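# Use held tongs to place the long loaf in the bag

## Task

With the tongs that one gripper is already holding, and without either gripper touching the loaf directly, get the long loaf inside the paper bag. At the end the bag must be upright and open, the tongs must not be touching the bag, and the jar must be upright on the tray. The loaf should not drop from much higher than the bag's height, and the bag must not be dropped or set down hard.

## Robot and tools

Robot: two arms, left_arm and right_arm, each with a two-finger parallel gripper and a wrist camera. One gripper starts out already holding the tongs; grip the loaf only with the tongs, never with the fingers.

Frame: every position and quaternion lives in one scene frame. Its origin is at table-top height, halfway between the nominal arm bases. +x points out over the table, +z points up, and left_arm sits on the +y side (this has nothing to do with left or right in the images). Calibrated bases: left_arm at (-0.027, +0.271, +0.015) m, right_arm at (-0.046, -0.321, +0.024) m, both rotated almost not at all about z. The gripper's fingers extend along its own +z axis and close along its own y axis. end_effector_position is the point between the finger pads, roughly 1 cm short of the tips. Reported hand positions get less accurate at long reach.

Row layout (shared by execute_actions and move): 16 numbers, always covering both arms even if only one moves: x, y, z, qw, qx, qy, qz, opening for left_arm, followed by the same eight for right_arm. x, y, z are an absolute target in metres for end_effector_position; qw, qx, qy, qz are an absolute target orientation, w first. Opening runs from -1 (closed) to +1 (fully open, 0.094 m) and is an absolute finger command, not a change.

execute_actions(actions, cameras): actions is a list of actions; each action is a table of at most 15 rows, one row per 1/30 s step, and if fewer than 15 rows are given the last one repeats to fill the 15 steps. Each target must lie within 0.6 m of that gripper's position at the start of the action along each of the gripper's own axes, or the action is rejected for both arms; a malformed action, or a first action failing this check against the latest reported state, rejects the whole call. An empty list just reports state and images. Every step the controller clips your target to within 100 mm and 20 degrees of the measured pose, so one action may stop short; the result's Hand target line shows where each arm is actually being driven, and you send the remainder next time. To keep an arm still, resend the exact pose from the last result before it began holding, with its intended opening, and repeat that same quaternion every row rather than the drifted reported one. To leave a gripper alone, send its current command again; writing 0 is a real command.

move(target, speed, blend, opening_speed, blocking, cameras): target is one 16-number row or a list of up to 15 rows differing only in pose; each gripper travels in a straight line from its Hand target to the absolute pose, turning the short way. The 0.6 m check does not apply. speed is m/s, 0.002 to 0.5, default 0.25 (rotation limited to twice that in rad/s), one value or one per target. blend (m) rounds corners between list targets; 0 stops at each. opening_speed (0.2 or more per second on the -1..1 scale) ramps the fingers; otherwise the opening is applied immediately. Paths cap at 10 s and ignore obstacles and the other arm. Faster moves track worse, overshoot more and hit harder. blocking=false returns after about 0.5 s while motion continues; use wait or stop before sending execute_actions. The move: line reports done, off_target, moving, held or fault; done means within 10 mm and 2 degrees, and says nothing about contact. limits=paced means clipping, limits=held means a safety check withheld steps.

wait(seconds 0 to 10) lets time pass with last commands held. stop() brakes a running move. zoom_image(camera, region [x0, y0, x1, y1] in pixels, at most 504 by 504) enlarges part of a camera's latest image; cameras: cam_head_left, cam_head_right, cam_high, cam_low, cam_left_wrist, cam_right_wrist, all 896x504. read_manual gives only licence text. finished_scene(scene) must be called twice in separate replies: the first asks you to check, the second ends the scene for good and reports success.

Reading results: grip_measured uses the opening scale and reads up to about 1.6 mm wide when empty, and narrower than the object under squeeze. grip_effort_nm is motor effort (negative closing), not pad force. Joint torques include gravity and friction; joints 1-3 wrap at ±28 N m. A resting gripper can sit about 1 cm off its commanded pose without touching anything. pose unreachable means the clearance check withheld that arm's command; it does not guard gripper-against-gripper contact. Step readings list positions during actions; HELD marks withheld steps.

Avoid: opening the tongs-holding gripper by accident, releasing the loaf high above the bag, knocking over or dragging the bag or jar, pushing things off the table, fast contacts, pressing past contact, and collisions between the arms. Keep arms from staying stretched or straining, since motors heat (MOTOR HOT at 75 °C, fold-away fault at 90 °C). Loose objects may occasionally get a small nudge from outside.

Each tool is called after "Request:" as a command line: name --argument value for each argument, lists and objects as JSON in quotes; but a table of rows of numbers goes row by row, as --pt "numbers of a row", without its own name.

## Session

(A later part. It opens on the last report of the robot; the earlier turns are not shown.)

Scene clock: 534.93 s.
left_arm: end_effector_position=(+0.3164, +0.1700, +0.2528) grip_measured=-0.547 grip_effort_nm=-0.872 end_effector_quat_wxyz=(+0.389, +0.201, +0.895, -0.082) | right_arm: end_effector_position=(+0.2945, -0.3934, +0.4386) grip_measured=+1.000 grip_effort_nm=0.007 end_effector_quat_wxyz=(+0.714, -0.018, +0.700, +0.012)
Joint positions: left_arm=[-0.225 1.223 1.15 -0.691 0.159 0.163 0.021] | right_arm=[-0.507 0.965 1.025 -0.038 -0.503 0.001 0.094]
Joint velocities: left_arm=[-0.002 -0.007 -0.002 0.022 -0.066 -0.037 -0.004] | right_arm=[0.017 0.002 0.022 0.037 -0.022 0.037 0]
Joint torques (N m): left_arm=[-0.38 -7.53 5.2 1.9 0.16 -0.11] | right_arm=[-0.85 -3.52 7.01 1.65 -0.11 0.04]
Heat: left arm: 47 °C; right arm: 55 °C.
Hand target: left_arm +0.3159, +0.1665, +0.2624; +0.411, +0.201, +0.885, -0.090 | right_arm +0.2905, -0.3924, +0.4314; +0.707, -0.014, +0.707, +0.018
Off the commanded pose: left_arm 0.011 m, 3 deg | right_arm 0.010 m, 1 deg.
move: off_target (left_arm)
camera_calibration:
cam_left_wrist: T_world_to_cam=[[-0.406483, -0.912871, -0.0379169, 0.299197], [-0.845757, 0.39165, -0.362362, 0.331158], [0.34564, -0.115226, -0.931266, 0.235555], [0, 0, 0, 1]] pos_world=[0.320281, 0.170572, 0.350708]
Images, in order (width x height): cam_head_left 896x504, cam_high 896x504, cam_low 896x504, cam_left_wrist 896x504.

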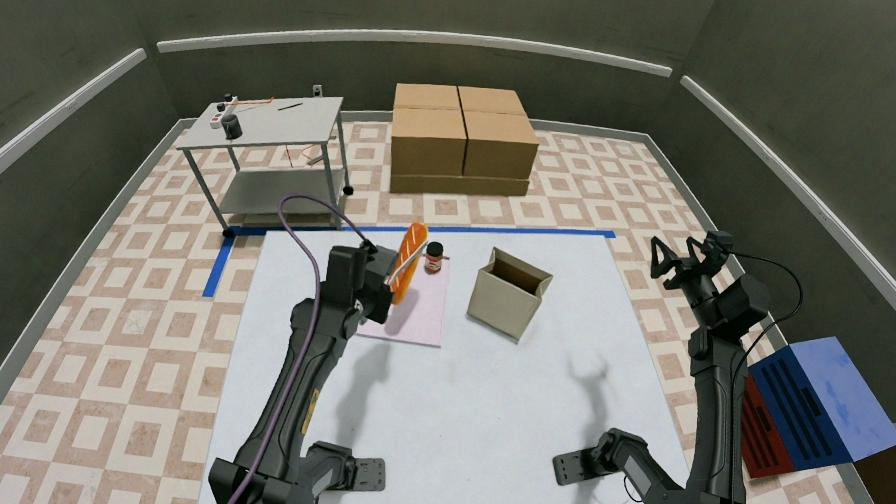

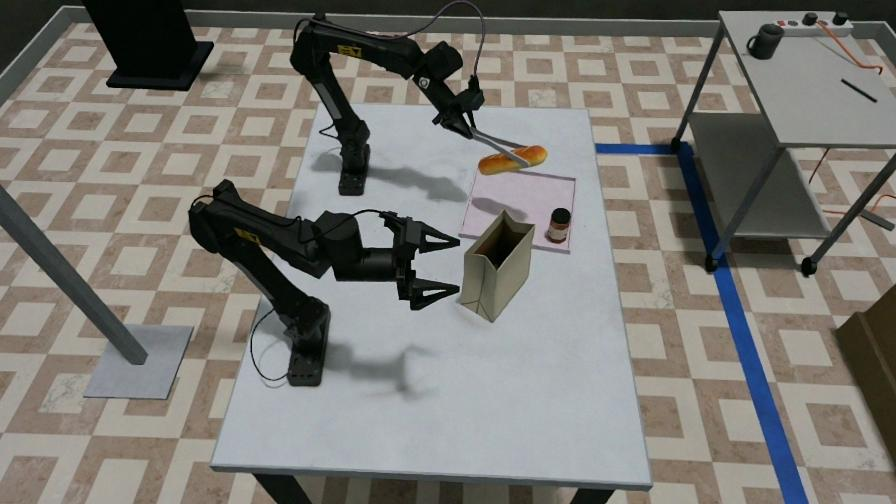

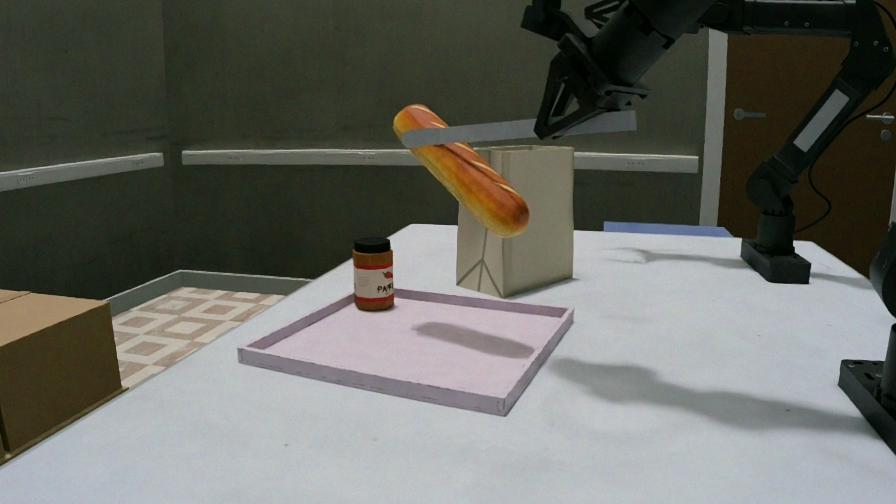

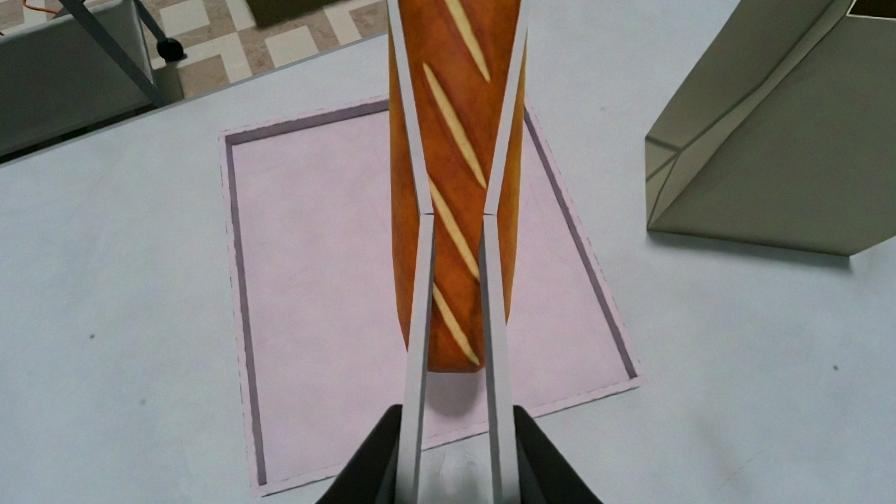

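Request:
move --pt "0.294 0.068 0.362 0.5606 0.2433 0.7716 -0.1767 -0.55 0.29 -0.39 0.4308 0.707 -0.016 0.707 0.016 1.0" --pt "0.3136 -0.058 0.340 0.6521 0.2614 0.6636 -0.2569 -0.55 0.29 -0.39 0.4308 0.707 -0.016 0.707 0.016 1.0" --speed 0.12 --blend 0.03

Scene clock: 565.10 s.
left_arm: end_effector_position=(+0.3156, -0.0557, +0.3418) grip_measured=-0.546 grip_effort_nm=-0.862 end_effector_quat_wxyz=(+0.646, +0.270, +0.669, -0.251) | right_arm: end_effector_position=(+0.2929, -0.3925, +0.4394) grip_measured=+1.000 grip_effort_nm=0.002 end_effector_quat_wxyz=(+0.714, -0.019, +0.700, +0.012)
Joint positions: left_arm=[-0.785 1.404 0.998 0.366 -0.016 0.013 0.021] | right_arm=[-0.507 0.959 1.025 -0.043 -0.504 0.001 0.094]
Joint velocities: left_arm=[-0.012 0.002 -0.002 0.007 -0.007 0.007 -0.003] | right_arm=[-0.002 -0.017 -0.027 0.037 -0.007 0.022 0]
Joint torques (N m): left_arm=[-0.4 -6.15 5.61 2.21 -0.02 0.02] | right_arm=[0.24 -3.36 6.78 1.66 0 -0.02]
Heat: left arm: 44 °C; right arm: 54 °C.
Hand target: left_arm +0.3167, -0.0575, +0.3398; +0.651, +0.266, +0.664, -0.253 | right_arm +0.2901, -0.3901, +0.4310; +0.707, -0.016, +0.707, +0.016
Off the commanded pose: left_arm 0.004 m, 2 deg | right_arm 0.009 m, 1 deg.
move: done
camera_calibration:
cam_left_wrist: T_world_to_cam=[[-0.66062, -0.750365, -0.0231209, 0.180474], [-0.338036, 0.324823, -0.883302, 0.465228], [0.670308, -0.575711, -0.468235, 0.00631982], [0, 0, 0, 1]] pos_world=[0.272252, -0.0120571, 0.418068]
cam_right_wrist: T_world_to_cam=[[0.0379861, -0.998915, 0.0269596, -0.413678], [-0.406349, -0.0400889, -0.912838, 0.544271], [0.912928, 0.0237201, -0.407431, 0.00887187], [0, 0, 0, 1]] pos_world=[0.228779, -0.39162, 0.511598]

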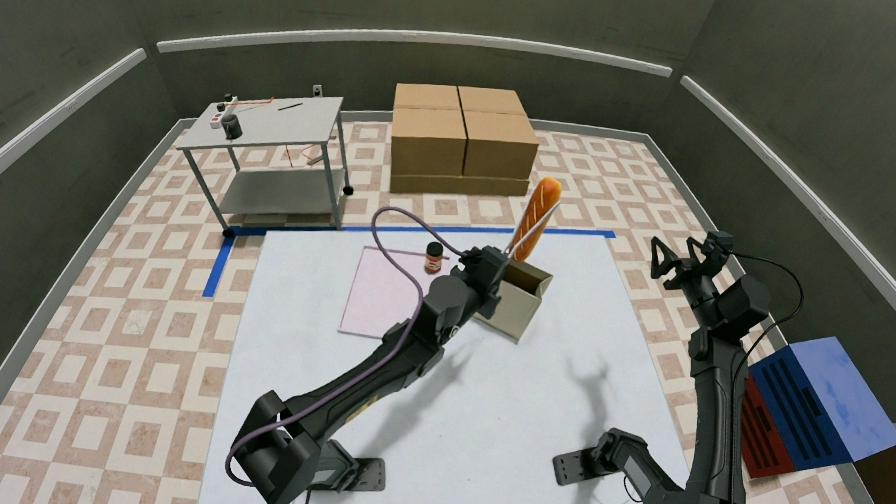

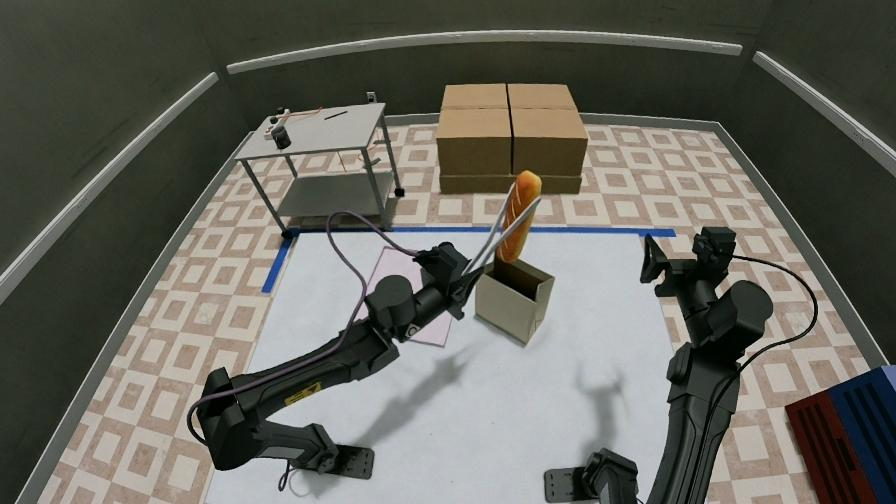

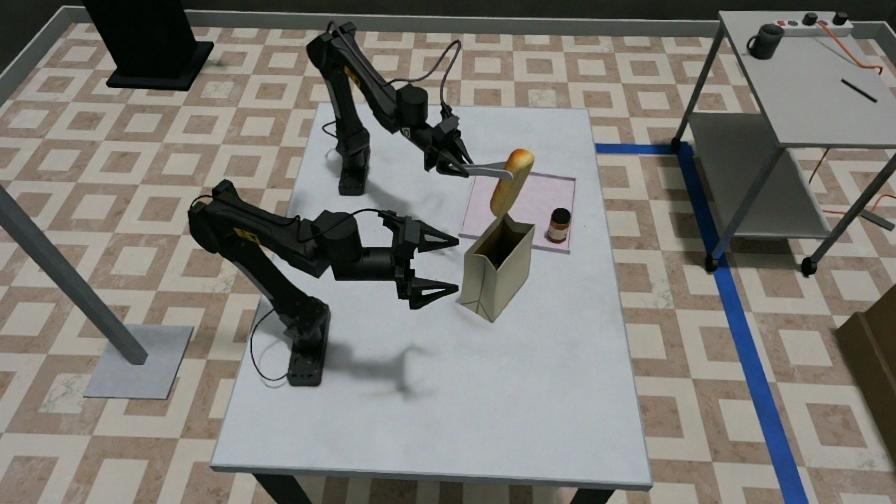

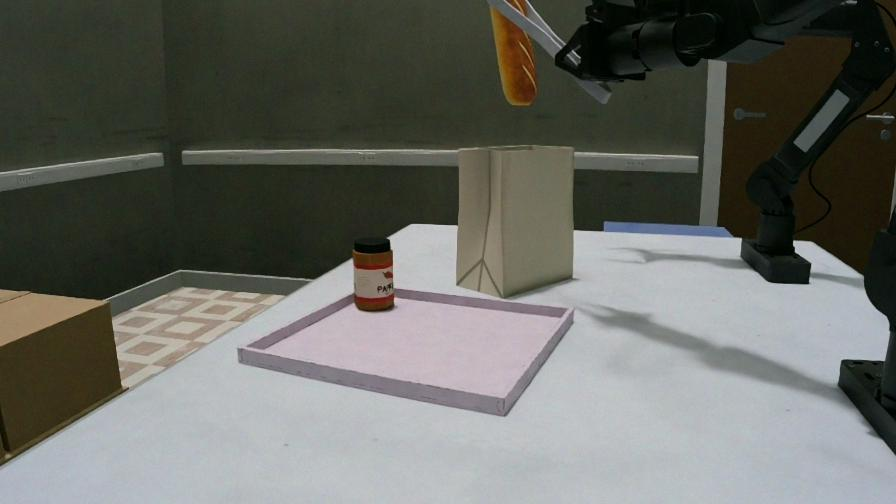

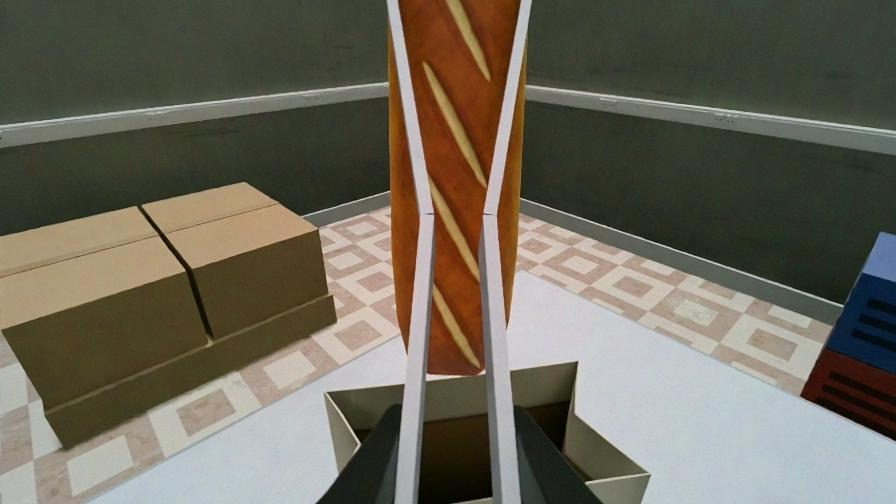

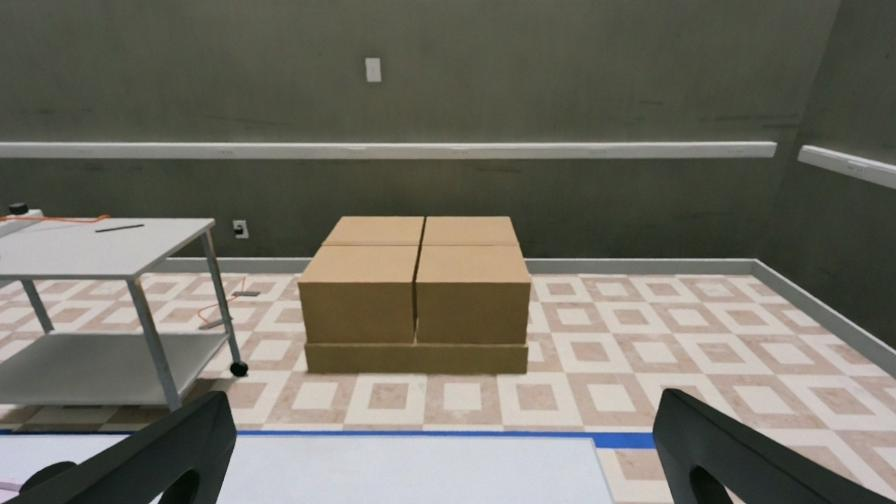

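Request:
execute_actions --actions '[]'

Scene clock: 624.53 s.
left_arm: end_effector_position=(+0.3157, -0.0556, +0.3423) grip_measured=-0.546 grip_effort_nm=-0.862 end_effector_quat_wxyz=(+0.647, +0.270, +0.668, -0.251) | right_arm: end_effector_position=(+0.2929, -0.3925, +0.4393) grip_measured=+1.000 grip_effort_nm=0.007 end_effector_quat_wxyz=(+0.714, -0.018, +0.700, +0.012)
Joint positions: left_arm=[-0.785 1.404 0.998 0.368 -0.017 0.013 0.021] | right_arm=[-0.507 0.959 1.025 -0.044 -0.504 0.001 0.094]
Joint velocities: left_arm=[0.002 0.007 -0.027 0.022 0.051 0.007 -0.001] | right_arm=[-0.012 -0.007 -0.017 -0.037 -0.037 0.081 0]
Joint torques (N m): left_arm=[-0.4 -6.15 5.56 2.28 -0.06 -0.02] | right_arm=[0.24 -3.36 6.78 1.66 0.01 -0.02]
Heat: left arm: 43 °C; right arm: 52 °C.
Hand target: left_arm +0.3167, -0.0575, +0.3398; +0.651, +0.266, +0.664, -0.253 | right_arm +0.2901, -0.3901, +0.4309; +0.707, -0.016, +0.707, +0.016
Tool commands: left_gripper/opening=-0.55 right_gripper/opening=+1.0
Off the commanded pose: left_arm 0.004 m, 1 deg | right_arm 0.009 m, 1 deg.
camera_calibration:
cam_left_wrist: T_world_to_cam=[[-0.660015, -0.750898, -0.0230561, 0.180377], [-0.337056, 0.32341, -0.884194, 0.465572], [0.671396, -0.575811, -0.46655, 0.00559407], [0, 0, 0, 1]] pos_world=[0.27222, -0.0119046, 0.418425]
cam_right_wrist: T_world_to_cam=[[0.0380043, -0.998924, 0.0265947, -0.413524], [-0.406973, -0.0397792, -0.912574, 0.544303], [0.912649, 0.0238585, -0.408047, 0.00920486], [0, 0, 0, 1]] pos_world=[0.228831, -0.391647, 0.51147]

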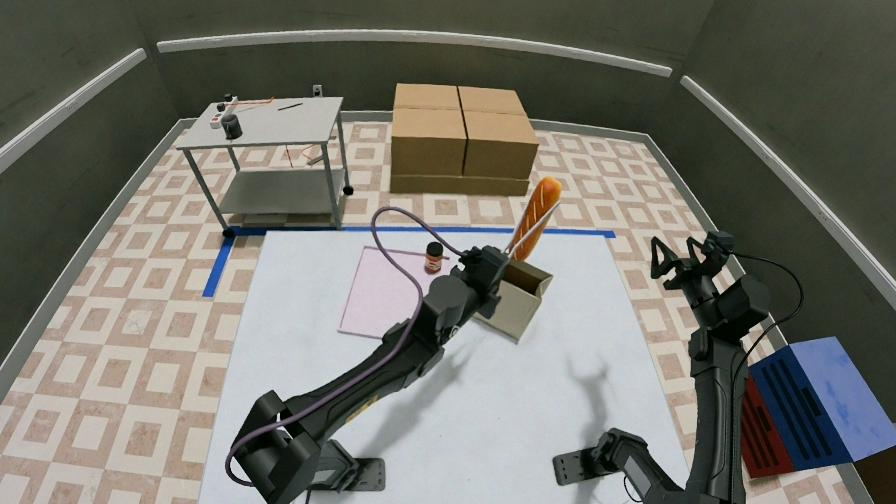

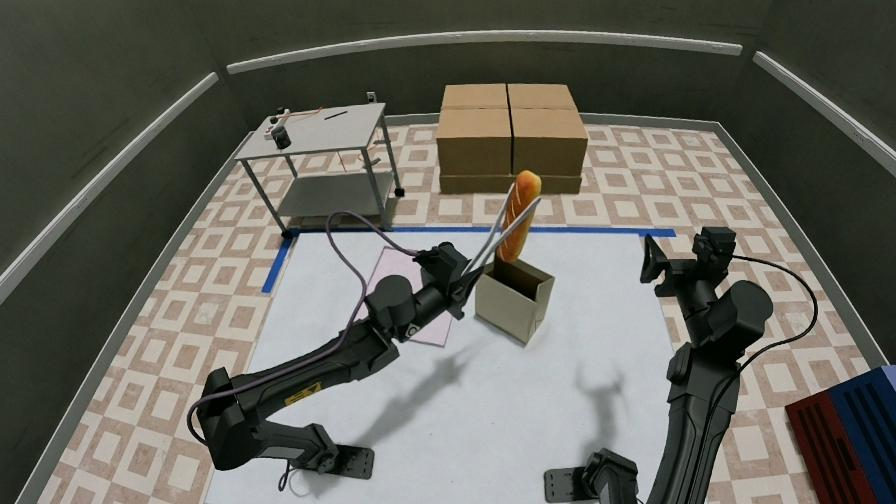

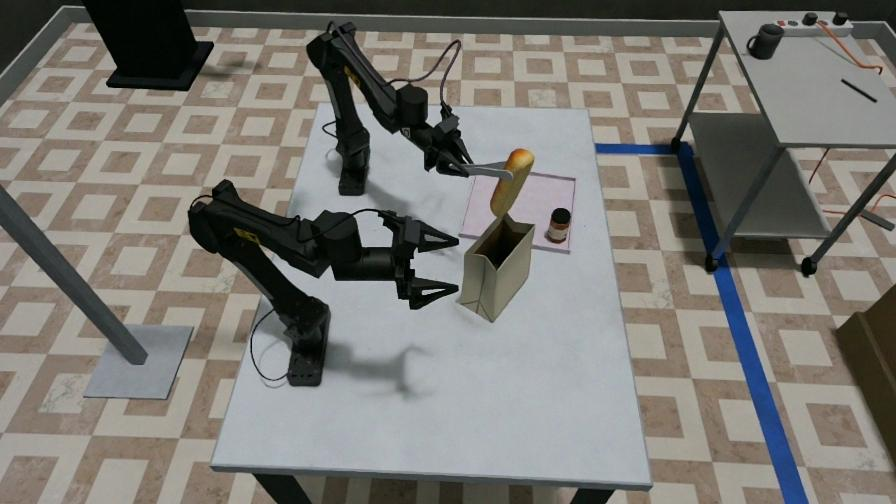

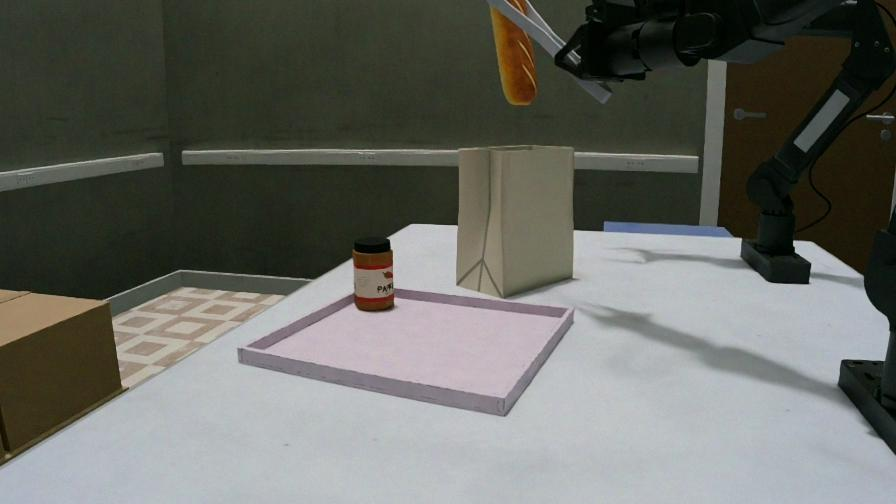

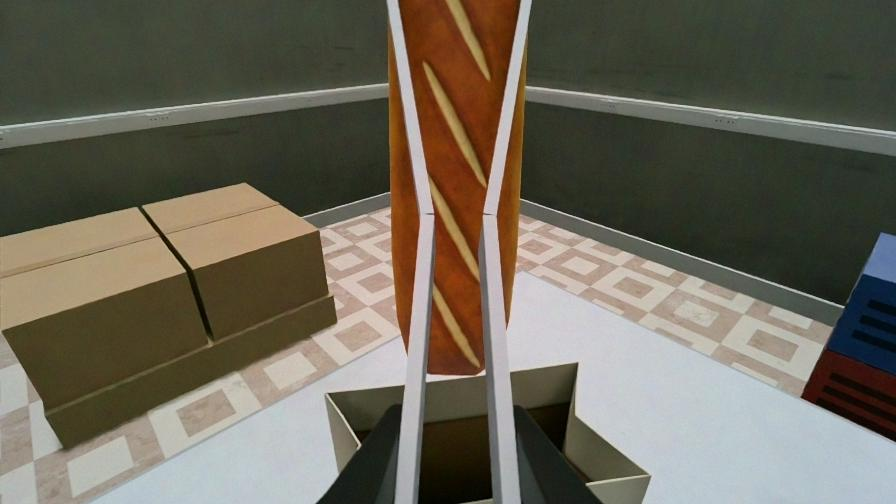

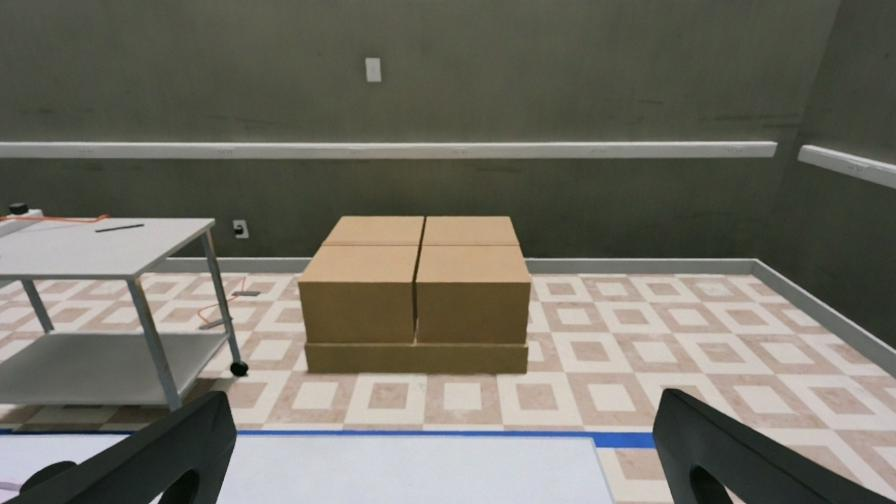

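Request:
move --target '[0.3196, -0.062, 0.305, 0.6521, 0.2614, 0.6636, -0.2569, -0.55, 0.29, -0.39, 0.4308, 0.707, -0.016, 0.707, 0.016, 1.0]' --speed 0.05

Scene clock: 630.17 s.
left_arm: end_effector_position=(+0.3203, -0.0599, +0.3077) grip_measured=-0.548 grip_effort_nm=-0.882 end_effector_quat_wxyz=(+0.648, +0.267, +0.668, -0.251) | right_arm: end_effector_position=(+0.2929, -0.3925, +0.4393) grip_measured=+1.000 grip_effort_nm=-0.012 end_effector_quat_wxyz=(+0.714, -0.018, +0.700, +0.012)
Joint positions: left_arm=[-0.787 1.464 0.903 0.527 -0.023 0.009 0.021] | right_arm=[-0.507 0.959 1.025 -0.044 -0.504 0.001 0.094]
Joint velocities: left_arm=[0.002 0.002 -0.027 -0.007 -0.007 -0.037 -0.004] | right_arm=[0.002 -0.007 0.002 0.037 -0.037 -0.095 0]
Joint torques (N m): left_arm=[-0.5 -6.5 5.52 2.33 -0.05 -0.06] | right_arm=[0.24 -3.36 6.76 1.67 0 -0.02]
Heat: left arm: 43 °C; right arm: 52 °C.
Hand target: left_arm +0.3199, -0.0621, +0.3049; +0.652, +0.262, +0.664, -0.257 | right_arm +0.2901, -0.3900, +0.4310; +0.707, -0.016, +0.707, +0.016
Off the commanded pose: left_arm 0.003 m, 1 deg | right_arm 0.009 m, 1 deg.
move: done
camera_calibration:
cam_left_wrist: T_world_to_cam=[[-0.657034, -0.753616, -0.0192298, 0.177075], [-0.337837, 0.317152, -0.886161, 0.438418], [0.673923, -0.575741, -0.462979, -0.0180135], [0, 0, 0, 1]] pos_world=[0.276598, -0.0159703, 0.383574]
cam_right_wrist: T_world_to_cam=[[0.0380043, -0.998924, 0.0265947, -0.413524], [-0.406973, -0.0397792, -0.912574, 0.544303], [0.912649, 0.0238585, -0.408047, 0.00920486], [0, 0, 0, 1]] pos_world=[0.228831, -0.391647, 0.51147]

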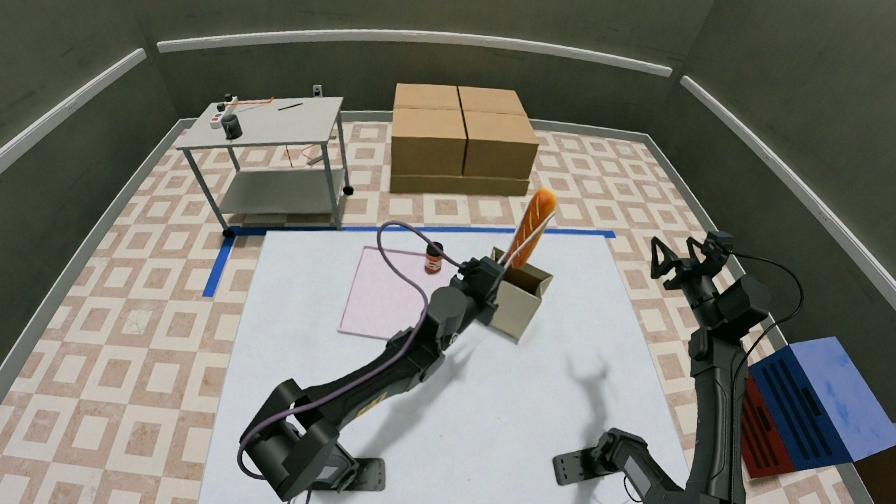

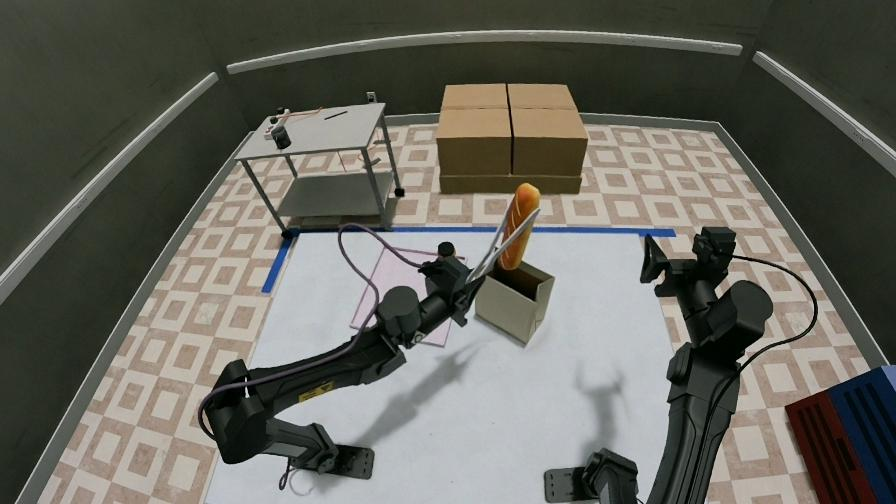

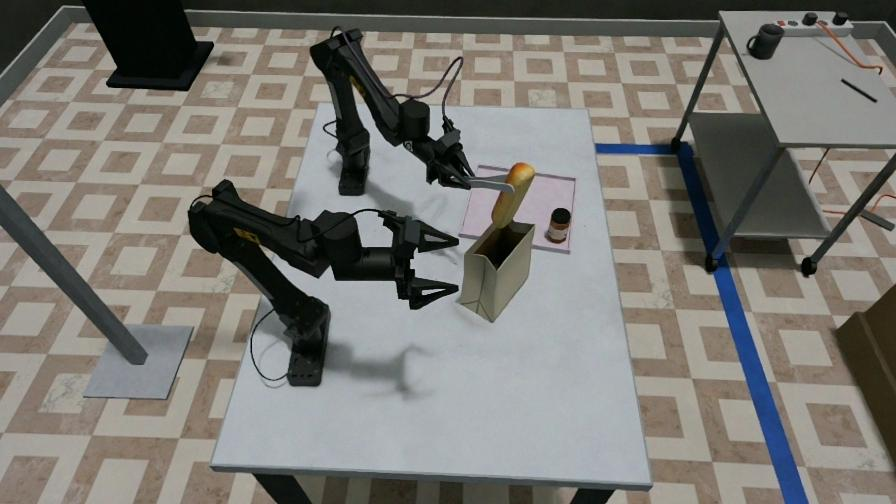

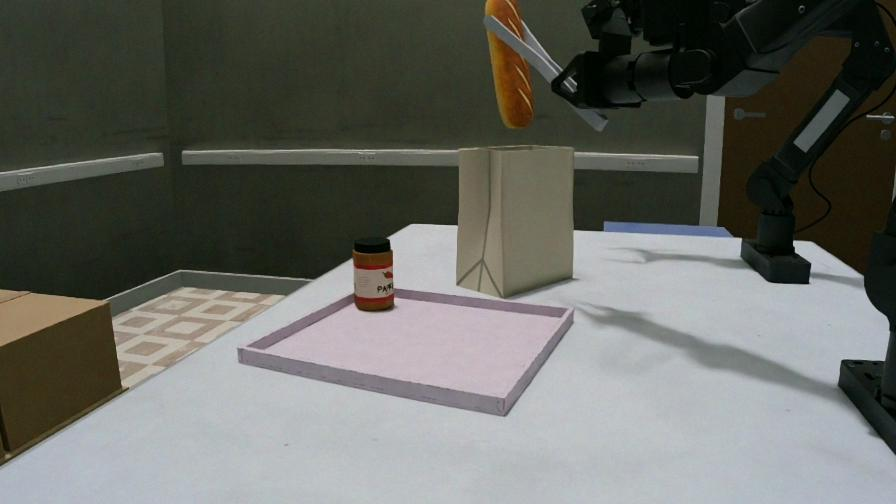

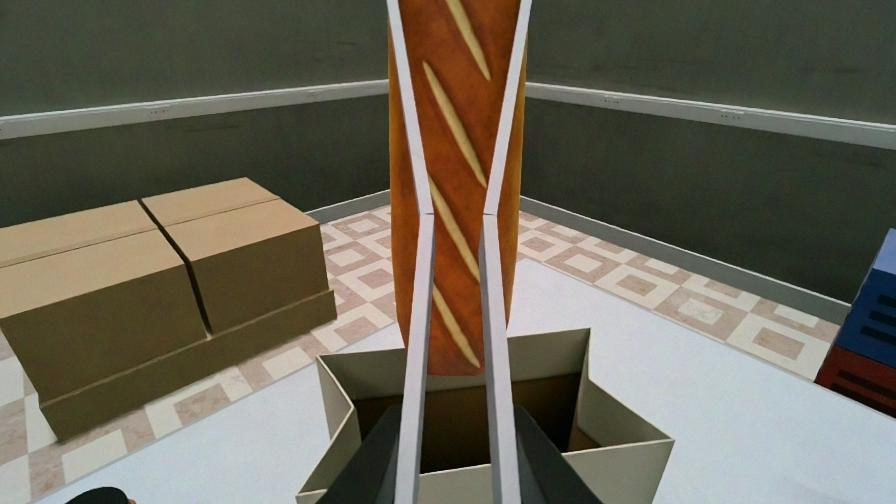

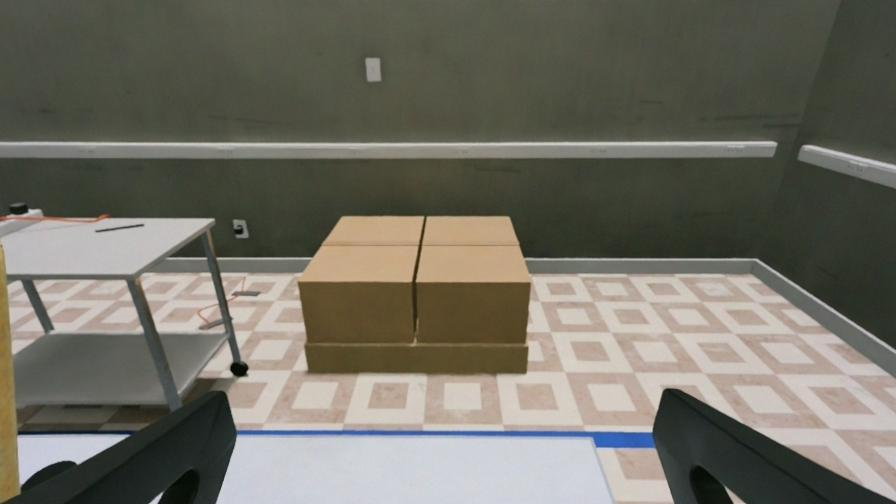

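Request:
zoom_image --camera "cam_head_right" --region '[420, 160, 620, 360]'

Request:
zoom_image --camera "cam_high" --region '[420, 140, 580, 330]'

Request:
zoom_image --camera "cam_head_left" --region '[420, 160, 620, 360]'

Request:
zoom_image --camera "cam_left_wrist" --region '[280, 250, 700, 504]'

Scaled by 2.520.

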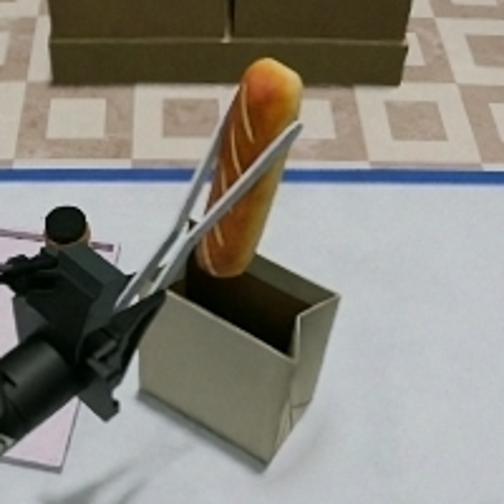

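Scaled by 2.653.

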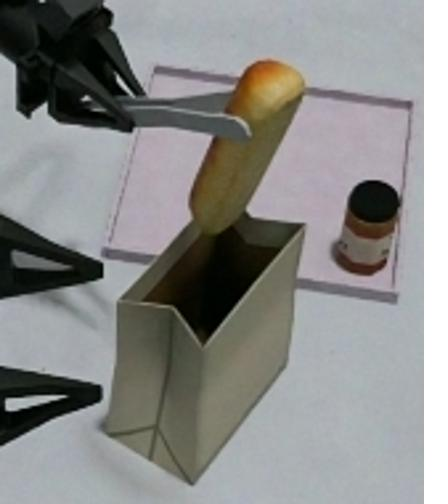

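Scaled by 2.520.

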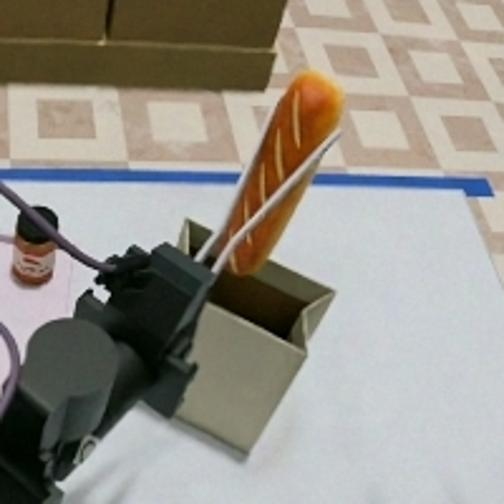

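Scaled by 1.200.

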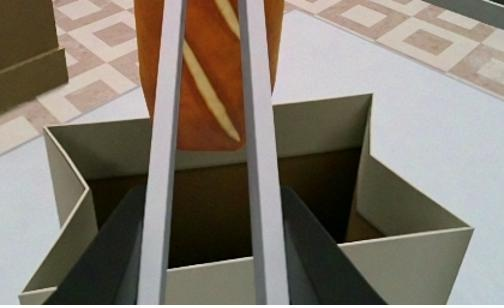

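Request:
move --target '[0.3196, -0.062, 0.268, 0.6521, 0.2614, 0.6636, -0.2569, -0.55, 0.29, -0.39, 0.4308, 0.707, -0.016, 0.707, 0.016, 1.0]' --speed 0.05

Request:
zoom_image --camera "cam_head_right" --region '[420, 160, 620, 360]'

Request:
zoom_image --camera "cam_high" --region '[420, 140, 580, 330]'

Request:
zoom_image --camera "cam_head_left" --region '[420, 160, 620, 360]'

Request:
zoom_image --camera "cam_left_wrist" --region '[280, 250, 700, 504]'

Scene clock: 686.77 s.
left_arm: end_effector_position=(+0.3210, -0.0604, +0.2707) grip_measured=-0.548 grip_effort_nm=-0.882 end_effector_quat_wxyz=(+0.648, +0.266, +0.668, -0.252) | right_arm: end_effector_position=(+0.2929, -0.3925, +0.4392) grip_measured=+1.000 grip_effort_nm=0.012 end_effector_quat_wxyz=(+0.714, -0.018, +0.700, +0.012)
Joint positions: left_arm=[-0.787 1.529 0.803 0.694 -0.023 0.009 0.021] | right_arm=[-0.507 0.959 1.025 -0.044 -0.504 0.001 0.094]
Joint velocities: left_arm=[0.012 -0.007 -0.002 -0.066 0.11 -0.007 -0.004] | right_arm=[0.007 -0.027 0.012 0.066 -0.022 -0.066 0]
Joint torques (N m): left_arm=[-0.58 -6.65 5.2 2.27 -0.07 -0.05] | right_arm=[0.24 -3.36 6.76 1.66 0 -0.02]
Heat: left arm: 44 °C; right arm: 51 °C.
Hand target: left_arm +0.3198, -0.0623, +0.2678; +0.652, +0.262, +0.664, -0.257 | right_arm +0.2901, -0.3900, +0.4309; +0.707, -0.016, +0.707, +0.016
Off the commanded pose: left_arm 0.003 m, 1 deg | right_arm 0.009 m, 1 deg.
move: done
camera_calibration:
cam_left_wrist: T_world_to_cam=[[-0.656727, -0.753903, -0.0184377, 0.176053], [-0.337934, 0.316056, -0.886515, 0.406108], [0.674174, -0.575967, -0.462333, -0.0361595], [0, 0, 0, 1]] pos_world=[0.277235, -0.0164525, 0.346549]
cam_right_wrist: T_world_to_cam=[[0.0380134, -0.998928, 0.0264122, -0.413447], [-0.407285, -0.0396243, -0.912441, 0.544318], [0.91251, 0.0239277, -0.408354, 0.00937136], [0, 0, 0, 1]] pos_world=[0.228858, -0.39166, 0.511405]

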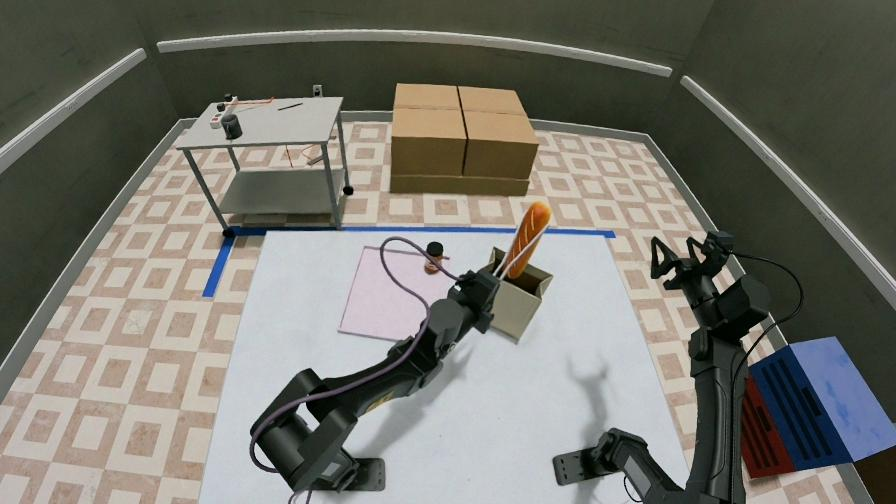

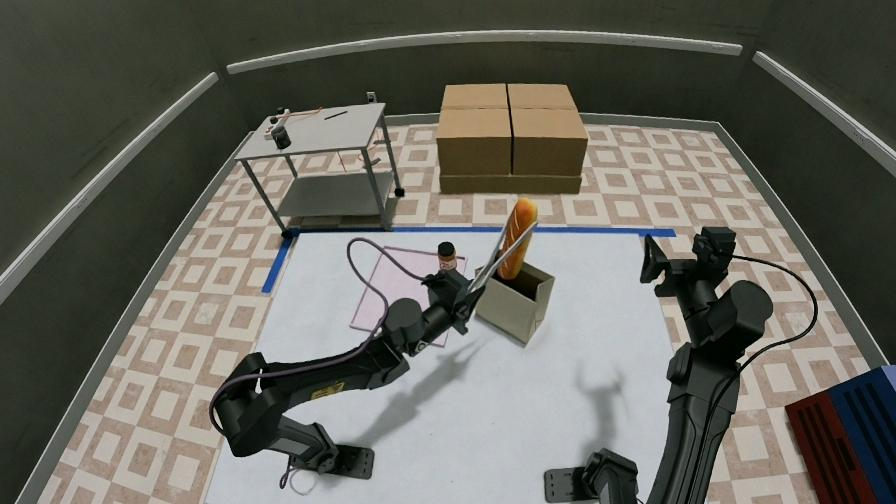

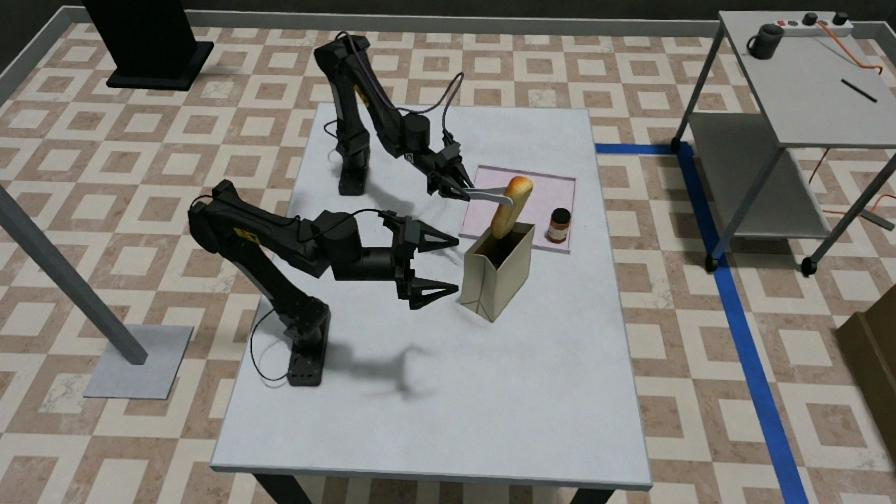

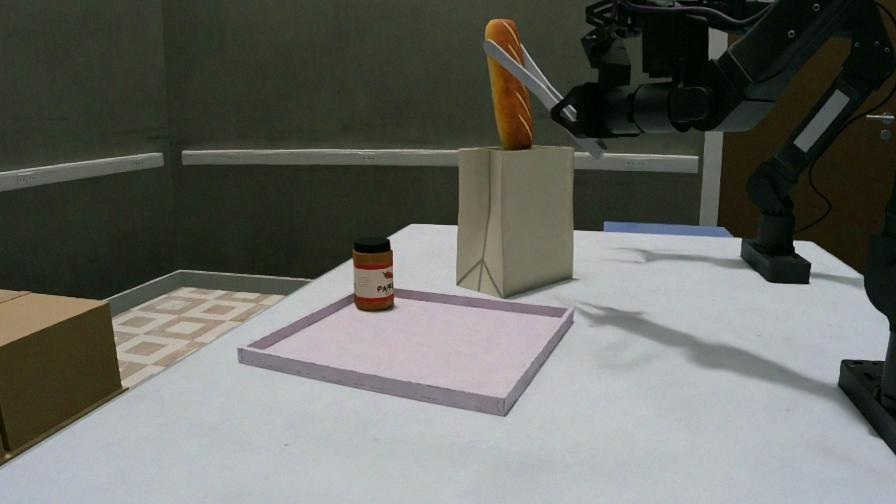

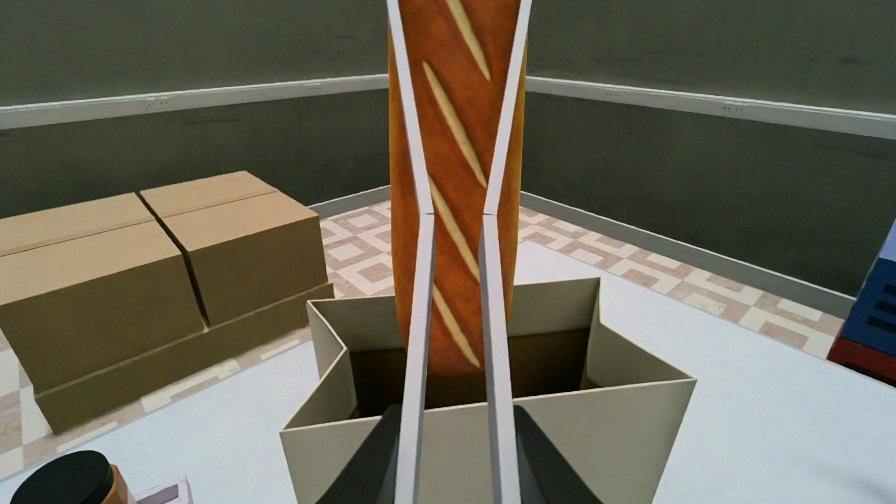

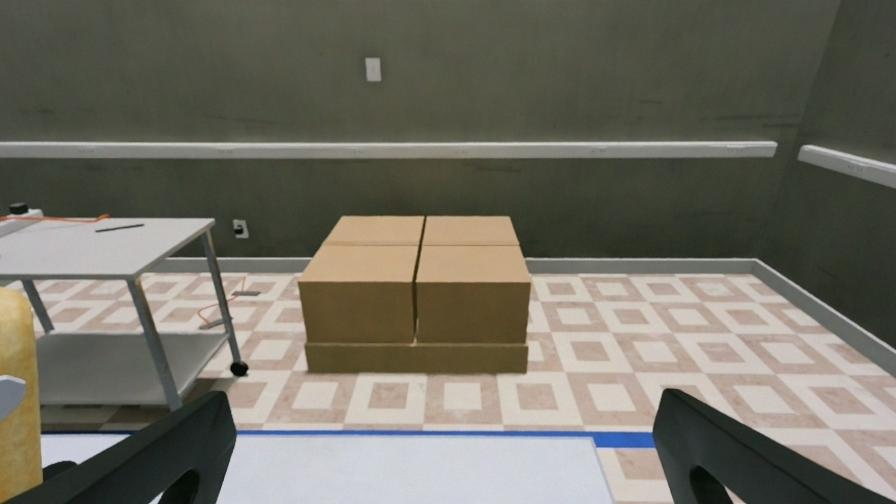

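Scaled by 2.520.

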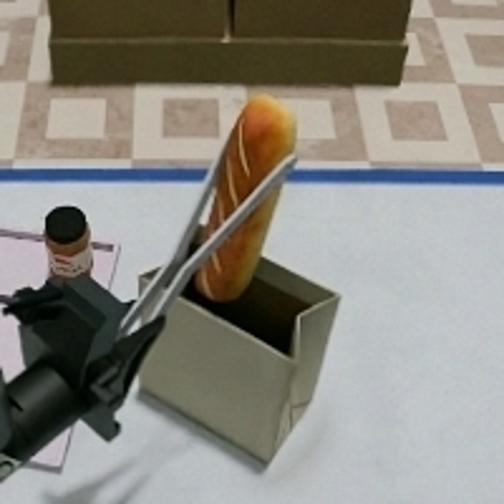

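Scaled by 2.653.

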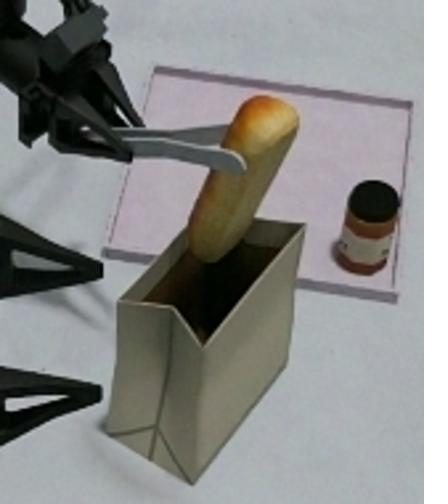

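Scaled by 2.520.

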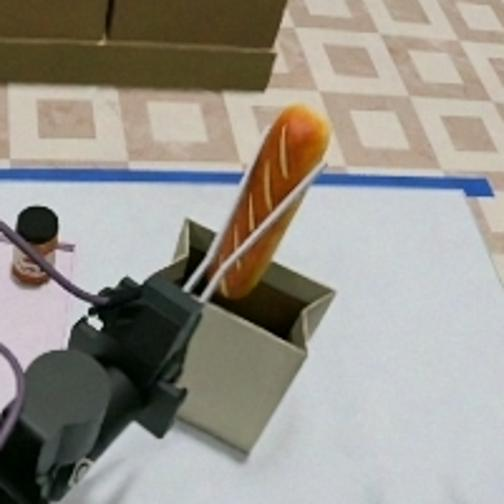

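Scaled by 1.200.

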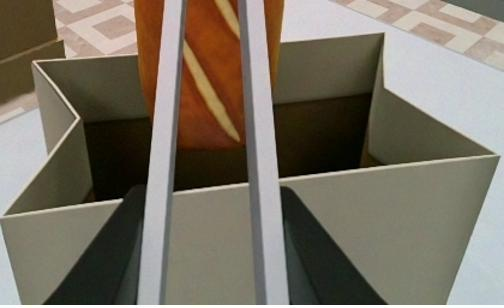

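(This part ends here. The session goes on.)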